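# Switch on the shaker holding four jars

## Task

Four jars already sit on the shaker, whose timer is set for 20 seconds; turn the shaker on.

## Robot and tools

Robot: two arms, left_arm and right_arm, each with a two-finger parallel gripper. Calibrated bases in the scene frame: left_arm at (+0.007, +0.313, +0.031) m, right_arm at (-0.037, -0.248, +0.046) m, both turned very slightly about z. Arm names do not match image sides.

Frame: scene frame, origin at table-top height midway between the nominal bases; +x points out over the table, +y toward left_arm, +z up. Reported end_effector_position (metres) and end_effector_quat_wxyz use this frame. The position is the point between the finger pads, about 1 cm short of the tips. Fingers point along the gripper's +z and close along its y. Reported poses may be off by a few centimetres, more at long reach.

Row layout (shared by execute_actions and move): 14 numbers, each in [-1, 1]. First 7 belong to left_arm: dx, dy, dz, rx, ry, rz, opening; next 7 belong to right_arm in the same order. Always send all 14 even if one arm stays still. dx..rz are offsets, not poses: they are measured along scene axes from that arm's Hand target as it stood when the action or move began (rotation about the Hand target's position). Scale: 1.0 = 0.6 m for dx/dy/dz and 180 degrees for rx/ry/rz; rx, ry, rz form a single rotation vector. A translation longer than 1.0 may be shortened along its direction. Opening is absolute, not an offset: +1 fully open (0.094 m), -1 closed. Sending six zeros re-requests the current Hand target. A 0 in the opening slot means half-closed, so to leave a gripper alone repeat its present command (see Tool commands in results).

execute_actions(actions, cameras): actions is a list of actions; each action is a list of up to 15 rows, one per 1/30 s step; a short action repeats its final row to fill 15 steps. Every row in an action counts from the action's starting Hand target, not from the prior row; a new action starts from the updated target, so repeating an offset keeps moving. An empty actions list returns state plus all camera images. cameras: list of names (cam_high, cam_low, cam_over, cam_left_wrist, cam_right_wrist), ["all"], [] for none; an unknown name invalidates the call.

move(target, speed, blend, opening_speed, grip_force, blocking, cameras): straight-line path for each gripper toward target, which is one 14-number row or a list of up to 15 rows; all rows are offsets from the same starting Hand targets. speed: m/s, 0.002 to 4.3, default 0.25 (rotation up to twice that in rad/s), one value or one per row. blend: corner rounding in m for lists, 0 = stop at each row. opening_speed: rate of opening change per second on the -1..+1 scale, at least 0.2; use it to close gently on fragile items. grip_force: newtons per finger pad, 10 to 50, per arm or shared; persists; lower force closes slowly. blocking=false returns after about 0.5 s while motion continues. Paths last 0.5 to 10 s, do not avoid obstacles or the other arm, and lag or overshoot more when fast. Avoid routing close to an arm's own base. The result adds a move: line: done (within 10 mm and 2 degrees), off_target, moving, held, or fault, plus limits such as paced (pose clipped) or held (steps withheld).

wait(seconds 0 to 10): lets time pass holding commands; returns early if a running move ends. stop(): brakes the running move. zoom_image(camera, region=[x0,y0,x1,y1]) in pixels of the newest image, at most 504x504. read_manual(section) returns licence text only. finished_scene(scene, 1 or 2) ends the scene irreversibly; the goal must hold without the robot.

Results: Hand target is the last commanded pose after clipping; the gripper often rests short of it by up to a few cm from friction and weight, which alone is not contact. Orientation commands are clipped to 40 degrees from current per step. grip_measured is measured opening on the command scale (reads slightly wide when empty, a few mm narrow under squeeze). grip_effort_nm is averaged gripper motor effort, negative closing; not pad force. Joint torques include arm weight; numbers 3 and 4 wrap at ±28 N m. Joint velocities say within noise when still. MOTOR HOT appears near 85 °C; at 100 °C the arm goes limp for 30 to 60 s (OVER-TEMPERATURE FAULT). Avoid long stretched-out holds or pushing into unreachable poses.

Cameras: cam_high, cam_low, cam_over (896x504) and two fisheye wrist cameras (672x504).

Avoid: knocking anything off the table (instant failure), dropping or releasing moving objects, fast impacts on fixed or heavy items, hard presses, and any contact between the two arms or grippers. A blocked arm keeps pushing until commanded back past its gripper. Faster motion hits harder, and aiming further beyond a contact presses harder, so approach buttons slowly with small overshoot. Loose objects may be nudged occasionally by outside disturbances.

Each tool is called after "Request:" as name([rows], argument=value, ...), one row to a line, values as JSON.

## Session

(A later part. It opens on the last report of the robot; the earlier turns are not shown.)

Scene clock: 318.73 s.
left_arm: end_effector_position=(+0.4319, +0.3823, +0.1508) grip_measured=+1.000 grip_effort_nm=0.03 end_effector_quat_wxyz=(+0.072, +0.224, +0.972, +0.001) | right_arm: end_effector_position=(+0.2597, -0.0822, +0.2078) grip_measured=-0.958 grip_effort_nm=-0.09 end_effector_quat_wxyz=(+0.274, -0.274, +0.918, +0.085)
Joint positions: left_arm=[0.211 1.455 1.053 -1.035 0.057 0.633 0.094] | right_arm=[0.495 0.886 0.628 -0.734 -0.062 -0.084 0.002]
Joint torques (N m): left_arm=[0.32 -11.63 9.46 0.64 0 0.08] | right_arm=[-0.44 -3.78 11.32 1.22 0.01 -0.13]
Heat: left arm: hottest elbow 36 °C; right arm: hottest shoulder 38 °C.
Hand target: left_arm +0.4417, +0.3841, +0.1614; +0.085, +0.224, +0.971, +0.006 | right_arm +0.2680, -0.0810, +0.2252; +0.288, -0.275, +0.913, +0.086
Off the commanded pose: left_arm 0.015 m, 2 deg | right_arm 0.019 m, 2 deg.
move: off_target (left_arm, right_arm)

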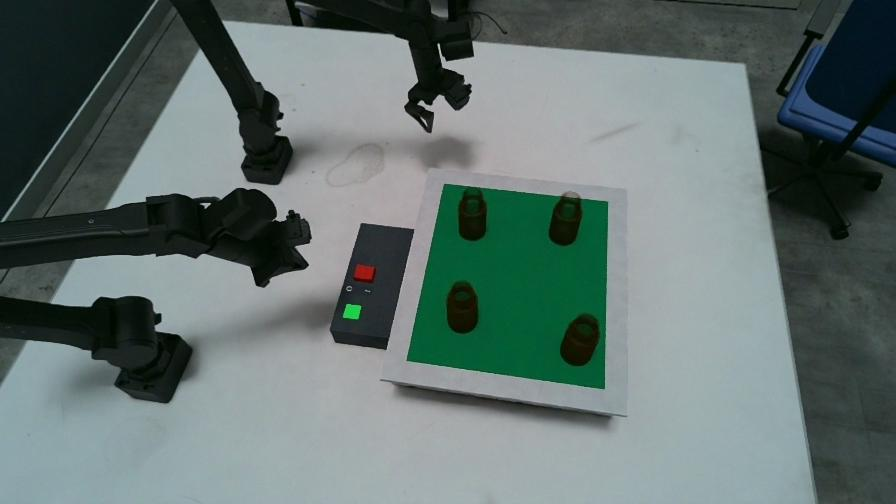

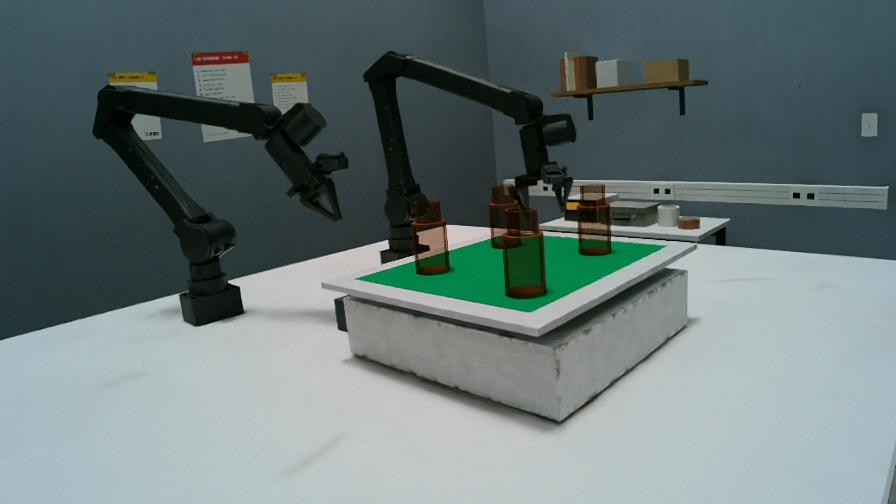

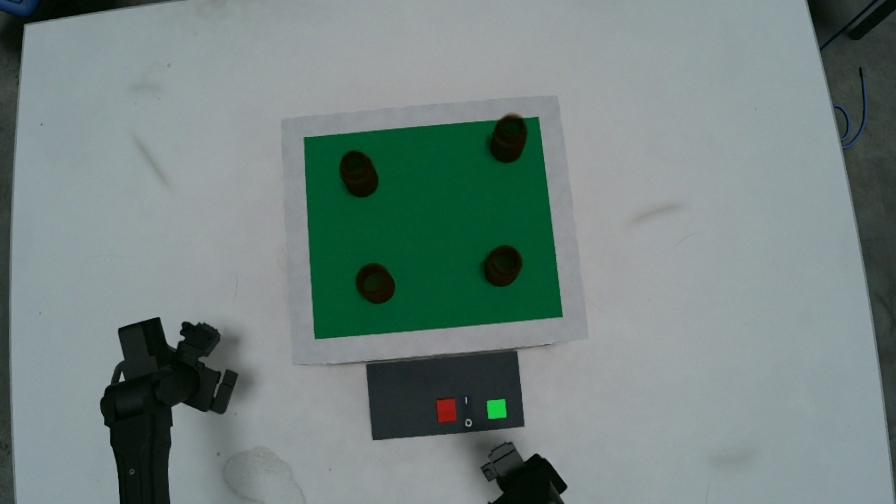

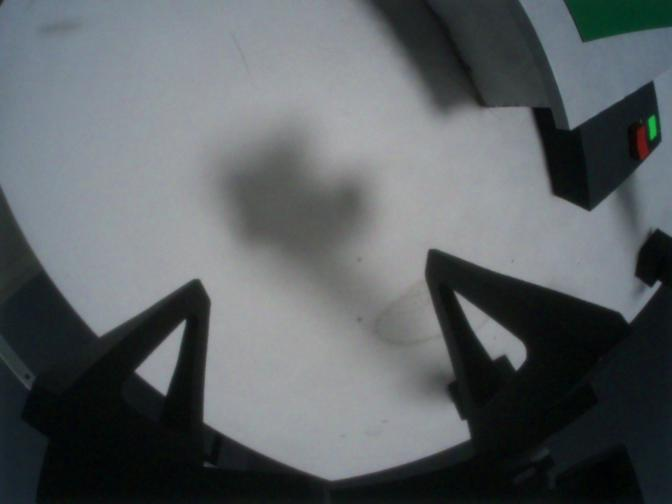

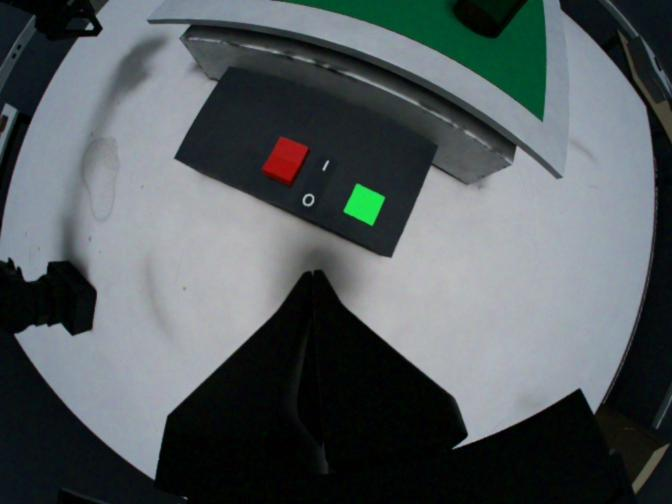

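Request:
zoom_image(camera="cam_right_wrist", region=[200, 100, 440, 270])

Request:
zoom_image(camera="cam_over", region=[270, 80, 600, 450])

Request:
zoom_image(camera="cam_high", region=[320, 200, 480, 360])

Scaled by 2.100 from the camera's 672x504 image, which has a finer 960x720 frame.

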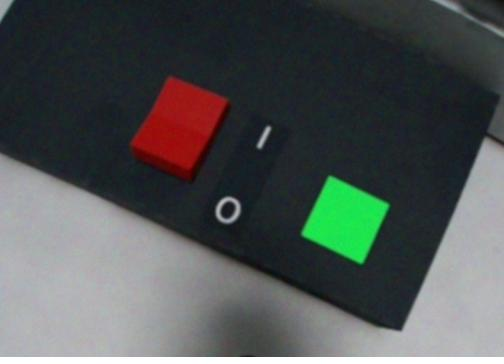

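Scaled by 1.362 from the camera's 896x504 image, which has a finer 1280x720 frame.

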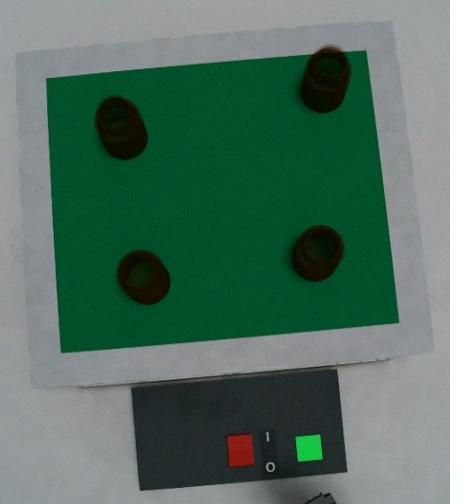

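Scaled by 3.150 from the camera's 896x504 image, which has a finer 1280x720 frame.

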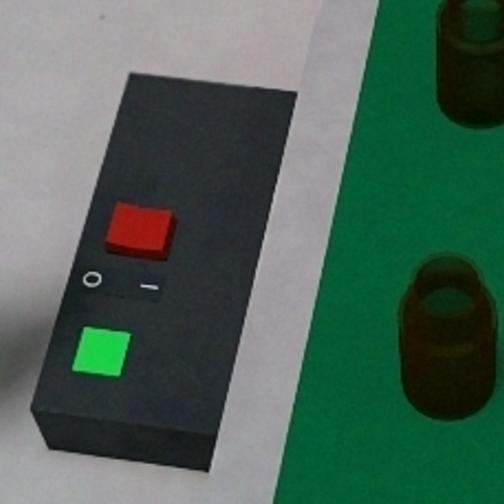

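Request:
finished_scene(scene=1)

The scene is finished: the task was done.


## Next scene

The same job, from a new start.

Request:
execute_actions(actions=[])

Scene clock: 0.00 s.
left_arm: end_effector_position=(+0.8574, +0.3322, +0.2054) grip_measured=+1.000 grip_effort_nm=n/a end_effector_quat_wxyz=(+0.419, +0.073, +0.835, +0.350) | right_arm: end_effector_position=(+0.0327, -0.0002, +0.1389) grip_measured=+1.000 grip_effort_nm=n/a end_effector_quat_wxyz=(-0.082, -0.381, +0.920, +0.038)
Joint positions: left_arm=[-0.072 2.187 1.871 -0.211 -0.636 0.45 0.094] | right_arm=[1.199 1.142 0.696 -1.186 -0.17 0.392 0.094]
Joint velocities: within noise
Joint torques (N m): no reading
Heat: left arm: hottest shoulder 29 °C; right arm: hottest shoulder 35 °C.
Hand target: left_arm +0.8636, +0.3316, +0.2246; +0.434, +0.066, +0.828, +0.349 | right_arm +0.0366, +0.0093, +0.1474; -0.073, -0.382, +0.920, +0.048
Tool commands: left_gripper/opening=+1.0 right_gripper/opening=+1.0

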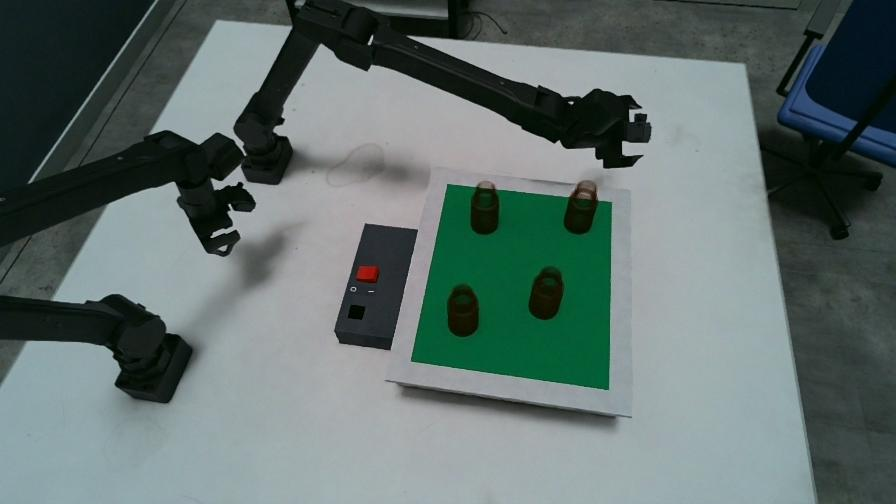

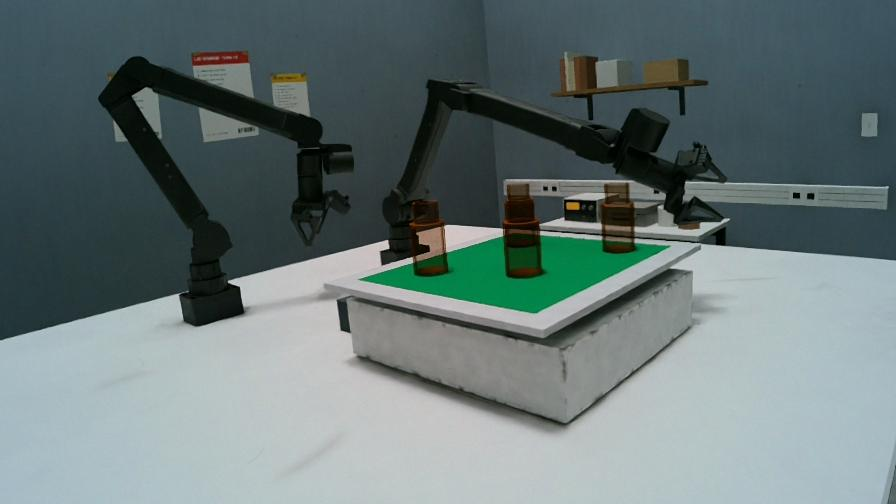

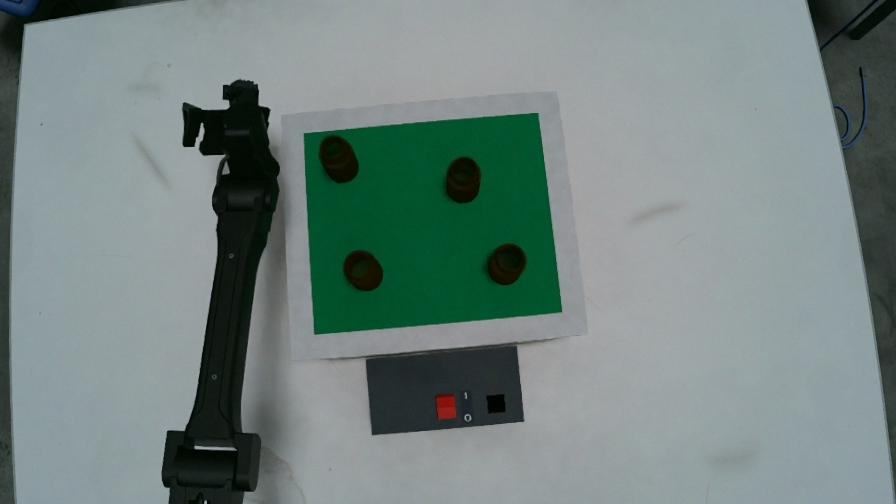

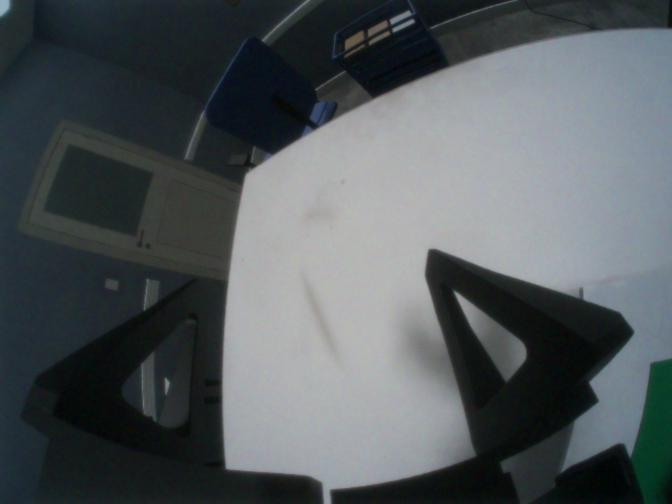

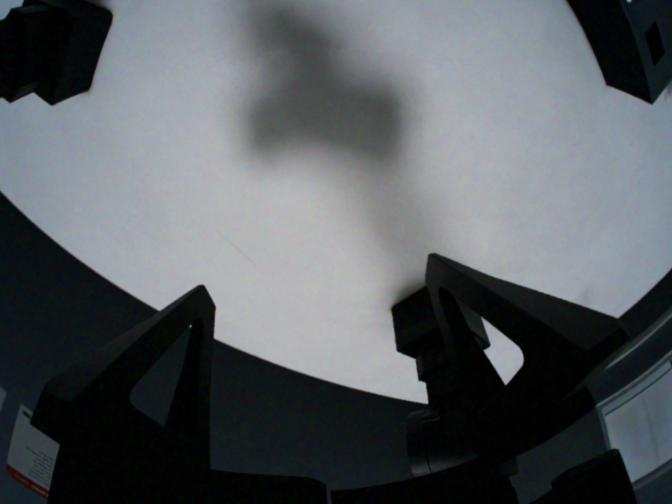

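Request:
move(target=[0, 0, 0, 0, 0, 0, 1, 0.5190, -0.0288, -0.0540, 0.1056, -0.2048, -0.0837, -0.96], speed=0.35, cameras=["cam_right_wrist"])

Scene clock: 87.00 s.
left_arm: end_effector_position=(+0.8574, +0.3322, +0.2054) grip_measured=+1.000 grip_effort_nm=0.03 end_effector_quat_wxyz=(+0.419, +0.073, +0.835, +0.350) | right_arm: end_effector_position=(+0.3378, -0.0112, +0.1096) grip_measured=-0.958 grip_effort_nm=-0.09 end_effector_quat_wxyz=(+0.277, -0.261, +0.921, +0.080)
Joint positions: left_arm=[-0.072 2.187 1.871 -0.211 -0.636 0.45 0.094] | right_arm=[0.582 1.369 0.675 -0.291 0.004 0.012 0.002]
Joint torques (N m): left_arm=[0.32 -23.59 10.44 1.98 -0.24 0.05] | right_arm=[-0.73 -7.53 8.58 2.67 0.04 -0.19]
Heat: left arm: hottest elbow 39 °C; right arm: hottest elbow 40 °C.
Hand target: left_arm +0.8636, +0.3316, +0.2246; +0.434, +0.066, +0.828, +0.349 | right_arm +0.3480, -0.0081, +0.1150; +0.289, -0.263, +0.917, +0.082
Off the commanded pose: left_arm 0.020 m, 2 deg | right_arm 0.012 m, 2 deg.
move: off_target (left_arm, right_arm)
Images, in order (width x height): cam_right_wrist 672x504.

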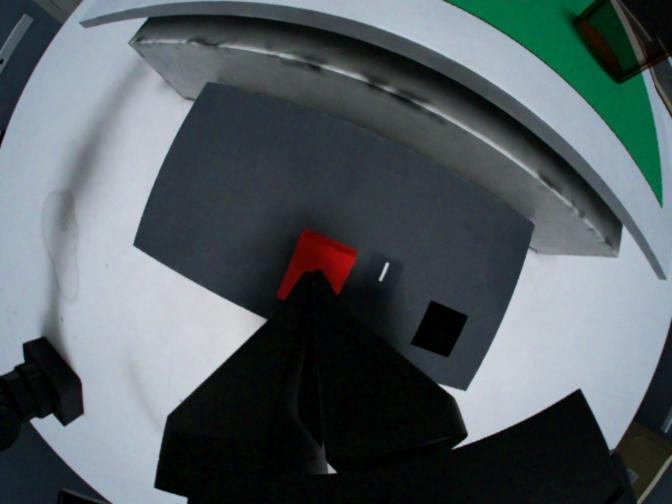

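Request:
zoom_image(camera="cam_right_wrist", region=[250, 200, 410, 320])

Scaled by 3.150 from the camera's 672x504 image, which has a finer 960x720 frame.

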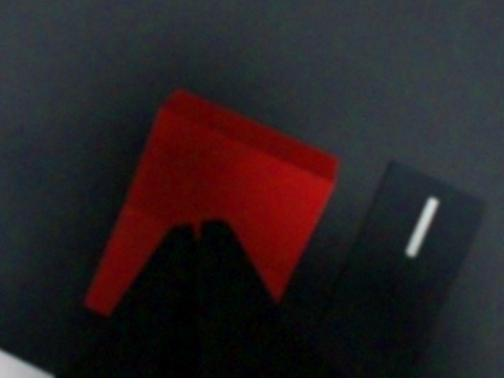

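Request:
move([
  [0, 0, 0, 0, 0, 0, 1, 0.0187, 0.0037, -0.0360, 0, 0, 0, -0.96],
  [0, 0, 0, 0, 0, 0, 1, 0.0083, 0.0020, -0.0708, 0, 0, 0, -0.96],
  [0, 0, 0, 0, 0, 0, 1, -0.0050, -0.0065, 0.0, 0, 0, 0, -0.96],
  [0, 0, 0, 0, 0, 0, 1, -0.13, -0.12, 0.183, 0, 0, 0, -0.96],
], speed=[0.1, 0.04, 0.1, 0.25], blend=[0.005, 0, 0.02, 0], cameras=["cam_over", "cam_right_wrist"])

Scene clock: 135.10 s.
left_arm: end_effector_position=(+0.8574, +0.3322, +0.2054) grip_measured=+1.000 grip_effort_nm=0.03 end_effector_quat_wxyz=(+0.419, +0.073, +0.835, +0.350) | right_arm: end_effector_position=(+0.2653, -0.0794, +0.2145) grip_measured=-0.958 grip_effort_nm=-0.09 end_effector_quat_wxyz=(+0.282, -0.261, +0.919, +0.083)
Joint positions: left_arm=[-0.072 2.187 1.871 -0.211 -0.636 0.45 0.094] | right_arm=[0.505 0.891 0.643 -0.727 -0.041 -0.052 0.002]
Joint torques (N m): left_arm=[0.38 -23.65 10.45 1.96 -0.24 0.04] | right_arm=[-0.73 -3.55 10.59 1.17 0.03 -0.13]
Heat: left arm: hottest elbow 40 °C; right arm: hottest elbow 37 °C.
Hand target: left_arm +0.8636, +0.3316, +0.2246; +0.434, +0.066, +0.828, +0.349 | right_arm +0.2700, -0.0801, +0.2247; +0.289, -0.263, +0.917, +0.082
Off the commanded pose: left_arm 0.020 m, 2 deg | right_arm 0.011 m, 1 deg.
move: off_target (left_arm, right_arm)
Images, in order (width x height): cam_over 896x504, cam_right_wrist 672x504.

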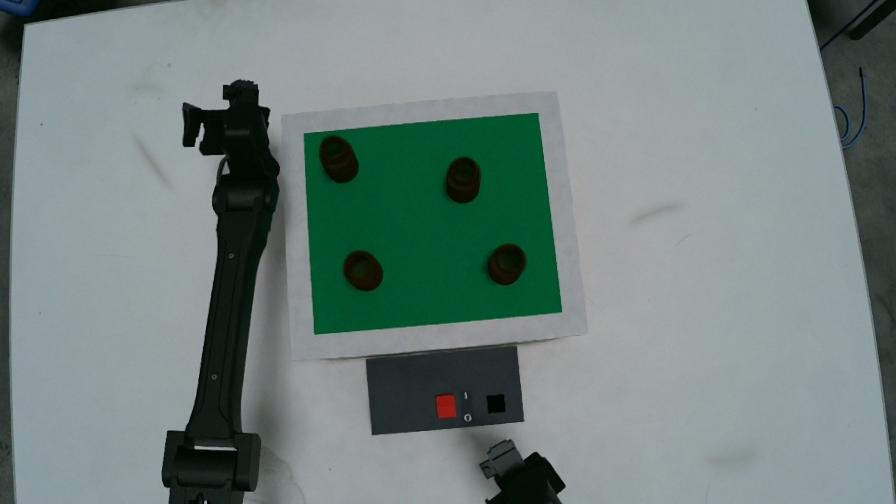

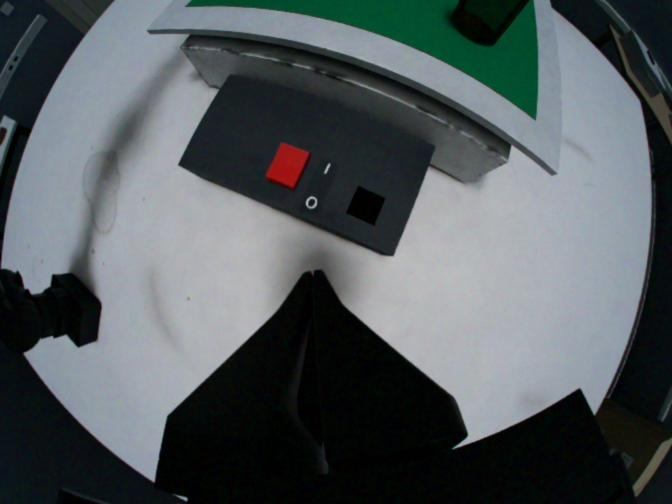

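Request:
zoom_image(camera="cam_right_wrist", region=[200, 110, 440, 270])

Scaled by 2.100 from the camera's 672x504 image, which has a finer 960x720 frame.

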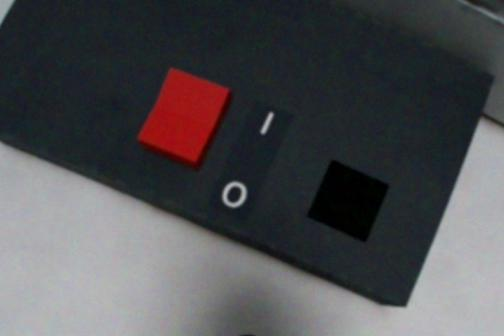

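Request:
move([
  [0, 0, 0, 0, 0, 0, 1, 0.1417, 0.1218, -0.2078, 0, 0, 0, -0.96],
  [0, 0, 0, 0, 0, 0, 1, 0.1350, 0.1220, -0.2645, 0, 0, 0, -0.96],
], speed=[0.25, 0.04], blend=[0.01, 0], cameras=["cam_right_wrist"])

Scene clock: 152.00 s.
left_arm: end_effector_position=(+0.8574, +0.3322, +0.2054) grip_measured=+1.000 grip_effort_nm=0.03 end_effector_quat_wxyz=(+0.419, +0.073, +0.835, +0.350) | right_arm: end_effector_position=(+0.3518, -0.0263, +0.0757) grip_measured=-0.960 grip_effort_nm=-0.03 end_effector_quat_wxyz=(+0.292, -0.254, +0.920, +0.062)
Joint positions: left_arm=[-0.072 2.187 1.871 -0.211 -0.636 0.45 0.094] | right_arm=[0.547 1.459 0.634 -0.14 0.031 -0.017 0.002]
Joint torques (N m): left_arm=[0.26 -23.71 10.47 1.98 -0.25 0.04] | right_arm=[1.96 -6.53 7.6 3.18 -0.94 0.17]
Heat: left arm: hottest elbow 40 °C; right arm: hottest elbow 39 °C.
Hand target: left_arm +0.8636, +0.3316, +0.2246; +0.434, +0.066, +0.828, +0.349 | right_arm +0.3510, -0.0068, +0.0661; +0.289, -0.263, +0.917, +0.082
Off the commanded pose: left_arm 0.020 m, 2 deg | right_arm 0.022 m, 3 deg.
move: off_target (left_arm, right_arm)
Images, in order (width x height): cam_right_wrist 672x504.

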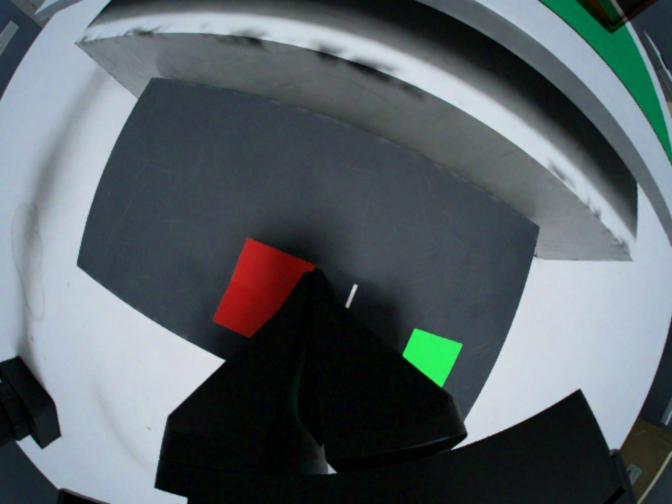

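Request:
move([
  [0, 0, 0, 0, 0, 0, 1, 0, -0.0387, 0.0315, 0, 0, 0, -0.96],
  [0, 0, 0, 0, 0, 0, 1, -0.01, -0.0387, 0.1065, 0, 0, 0, -0.96],
  [0, 0, 0, 0, 0, 0, 1, -0.135, -0.122, 0.2648, 0, 0, 0, -0.96],
], speed=[0.08, 0.1, 0.25], blend=[0.005, 0.02, 0], cameras=["cam_over", "cam_right_wrist", "cam_low"])

Scene clock: 160.33 s.
left_arm: end_effector_position=(+0.8574, +0.3322, +0.2054) grip_measured=+1.000 grip_effort_nm=0.03 end_effector_quat_wxyz=(+0.419, +0.073, +0.835, +0.350) | right_arm: end_effector_position=(+0.2627, -0.0807, +0.2097) grip_measured=-0.960 grip_effort_nm=-0.03 end_effector_quat_wxyz=(+0.278, -0.261, +0.921, +0.082)
Joint positions: left_arm=[-0.072 2.187 1.871 -0.211 -0.636 0.45 0.094] | right_arm=[0.505 0.891 0.634 -0.728 -0.041 -0.052 0.002]
Joint torques (N m): left_arm=[0.38 -23.71 10.41 1.95 -0.25 0.04] | right_arm=[-1.2 -3.96 11.22 1.33 0.03 -0.1]
Heat: left arm: hottest elbow 40 °C; right arm: hottest elbow 39 °C.
Hand target: left_arm +0.8636, +0.3316, +0.2246; +0.434, +0.066, +0.828, +0.349 | right_arm +0.2700, -0.0801, +0.2249; +0.289, -0.263, +0.917, +0.082
Off the commanded pose: left_arm 0.020 m, 2 deg | right_arm 0.017 m, 1 deg.
move: off_target (left_arm, right_arm)
Images, in order (width x height): cam_low 896x504, cam_over 896x504, cam_right_wrist 672x504.

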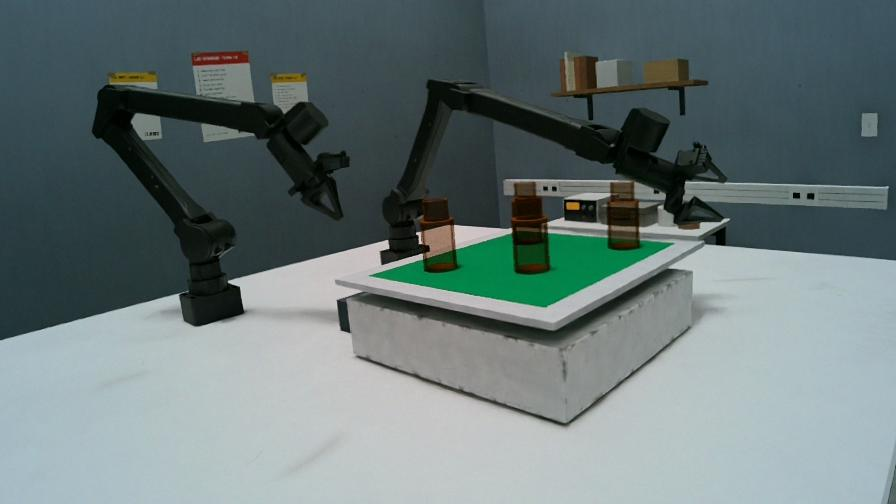

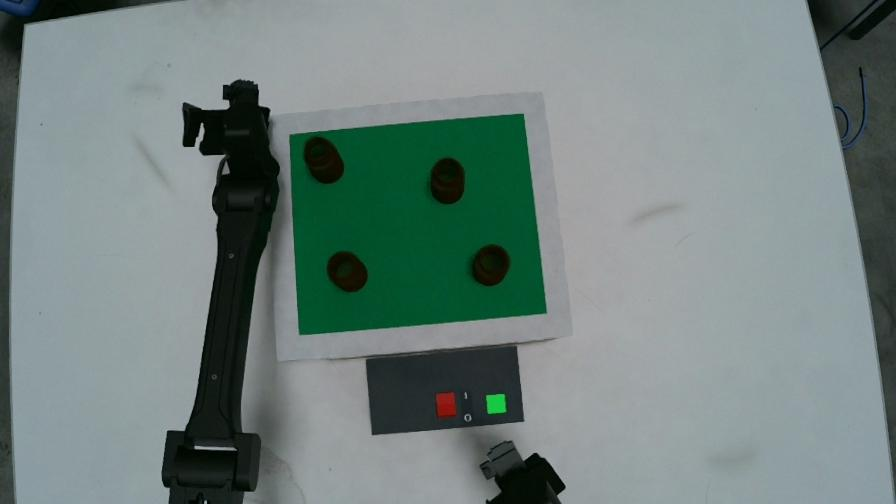

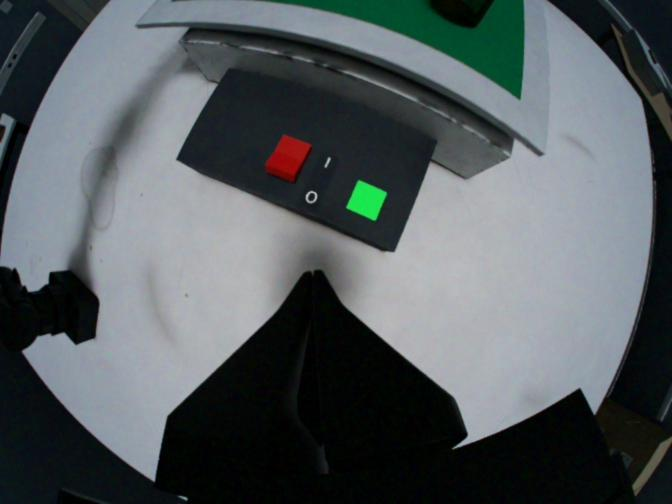

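Request:
wait(seconds=3, cameras=["cam_over", "cam_low"])

Scene clock: 180.87 s.
left_arm: end_effector_position=(+0.8574, +0.3322, +0.2054) grip_measured=+1.000 grip_effort_nm=0.03 end_effector_quat_wxyz=(+0.419, +0.073, +0.835, +0.350) | right_arm: end_effector_position=(+0.2627, -0.0807, +0.2097) grip_measured=-0.960 grip_effort_nm=-0.03 end_effector_quat_wxyz=(+0.278, -0.262, +0.921, +0.082)
Joint positions: left_arm=[-0.072 2.187 1.871 -0.211 -0.636 0.45 0.094] | right_arm=[0.505 0.891 0.634 -0.728 -0.041 -0.053 0.002]
Joint torques (N m): left_arm=[0.38 -23.82 10.43 1.99 -0.24 0.04] | right_arm=[-0.79 -3.55 11.28 1.14 0.05 -0.15]
Heat: left arm: hottest elbow 40 °C; right arm: hottest elbow 43 °C.
Hand target: left_arm +0.8636, +0.3316, +0.2246; +0.434, +0.066, +0.828, +0.349 | right_arm +0.2700, -0.0800, +0.2250; +0.289, -0.263, +0.917, +0.082
Tool commands: left_gripper/opening=+1.0 right_gripper/opening=-0.96
Off the commanded pose: left_arm 0.020 m, 2 deg | right_arm 0.017 m, 1 deg.
wait: 3.00 s; at rest from the start
Images, in order (width x height): cam_low 896x504, cam_over 896x504.

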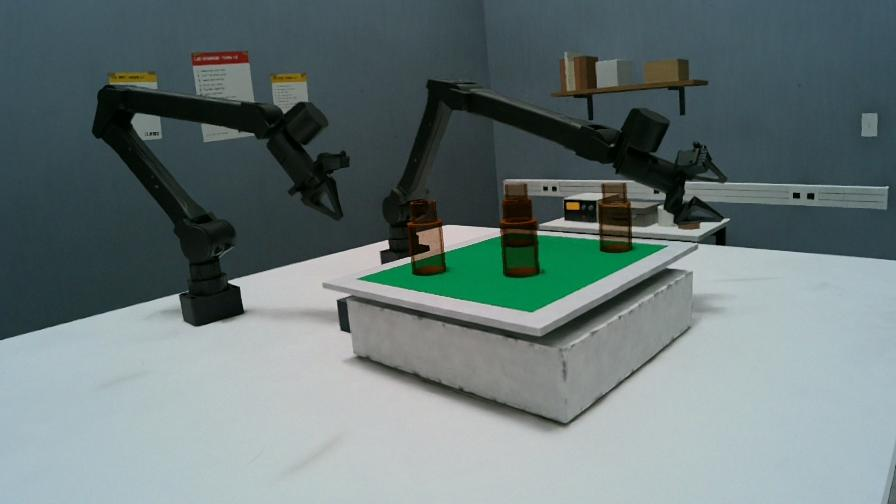

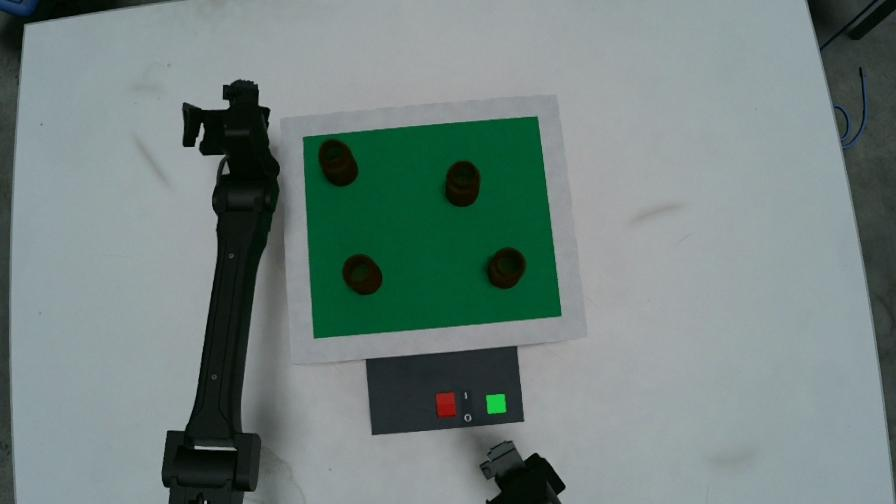

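Request:
wait(seconds=0.7, cameras=["cam_over"])

Scene clock: 184.87 s.
left_arm: end_effector_position=(+0.8574, +0.3322, +0.2054) grip_measured=+1.000 grip_effort_nm=0.03 end_effector_quat_wxyz=(+0.419, +0.073, +0.835, +0.350) | right_arm: end_effector_position=(+0.2627, -0.0807, +0.2097) grip_measured=-0.960 grip_effort_nm=-0.03 end_effector_quat_wxyz=(+0.278, -0.262, +0.921, +0.082)
Joint positions: left_arm=[-0.072 2.187 1.871 -0.211 -0.636 0.45 0.094] | right_arm=[0.505 0.891 0.634 -0.728 -0.041 -0.053 0.002]
Joint torques (N m): left_arm=[0.32 -23.65 10.45 1.96 -0.24 0.05] | right_arm=[-0.67 -3.6 11.38 1.28 0.07 -0.18]
Heat: left arm: hottest elbow 40 °C; right arm: hottest elbow 43 °C.
Hand target: left_arm +0.8636, +0.3316, +0.2246; +0.434, +0.066, +0.828, +0.349 | right_arm +0.2700, -0.0800, +0.2250; +0.289, -0.263, +0.917, +0.082
Tool commands: left_gripper/opening=+1.0 right_gripper/opening=-0.96
Off the commanded pose: left_arm 0.020 m, 2 deg | right_arm 0.017 m, 1 deg.
wait: 0.70 s; at rest from the start
Images, in order (width x height): cam_over 896x504.

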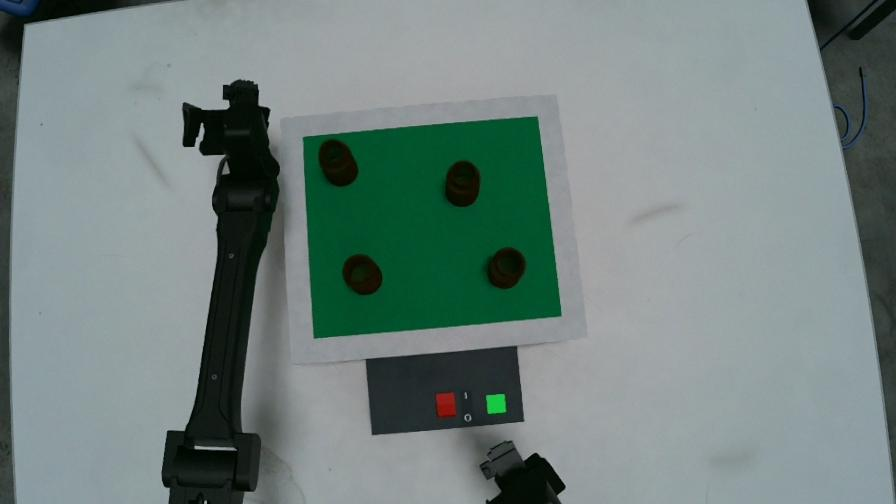

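Request:
finished_scene(scene=2)

The scene is finished: the task was done.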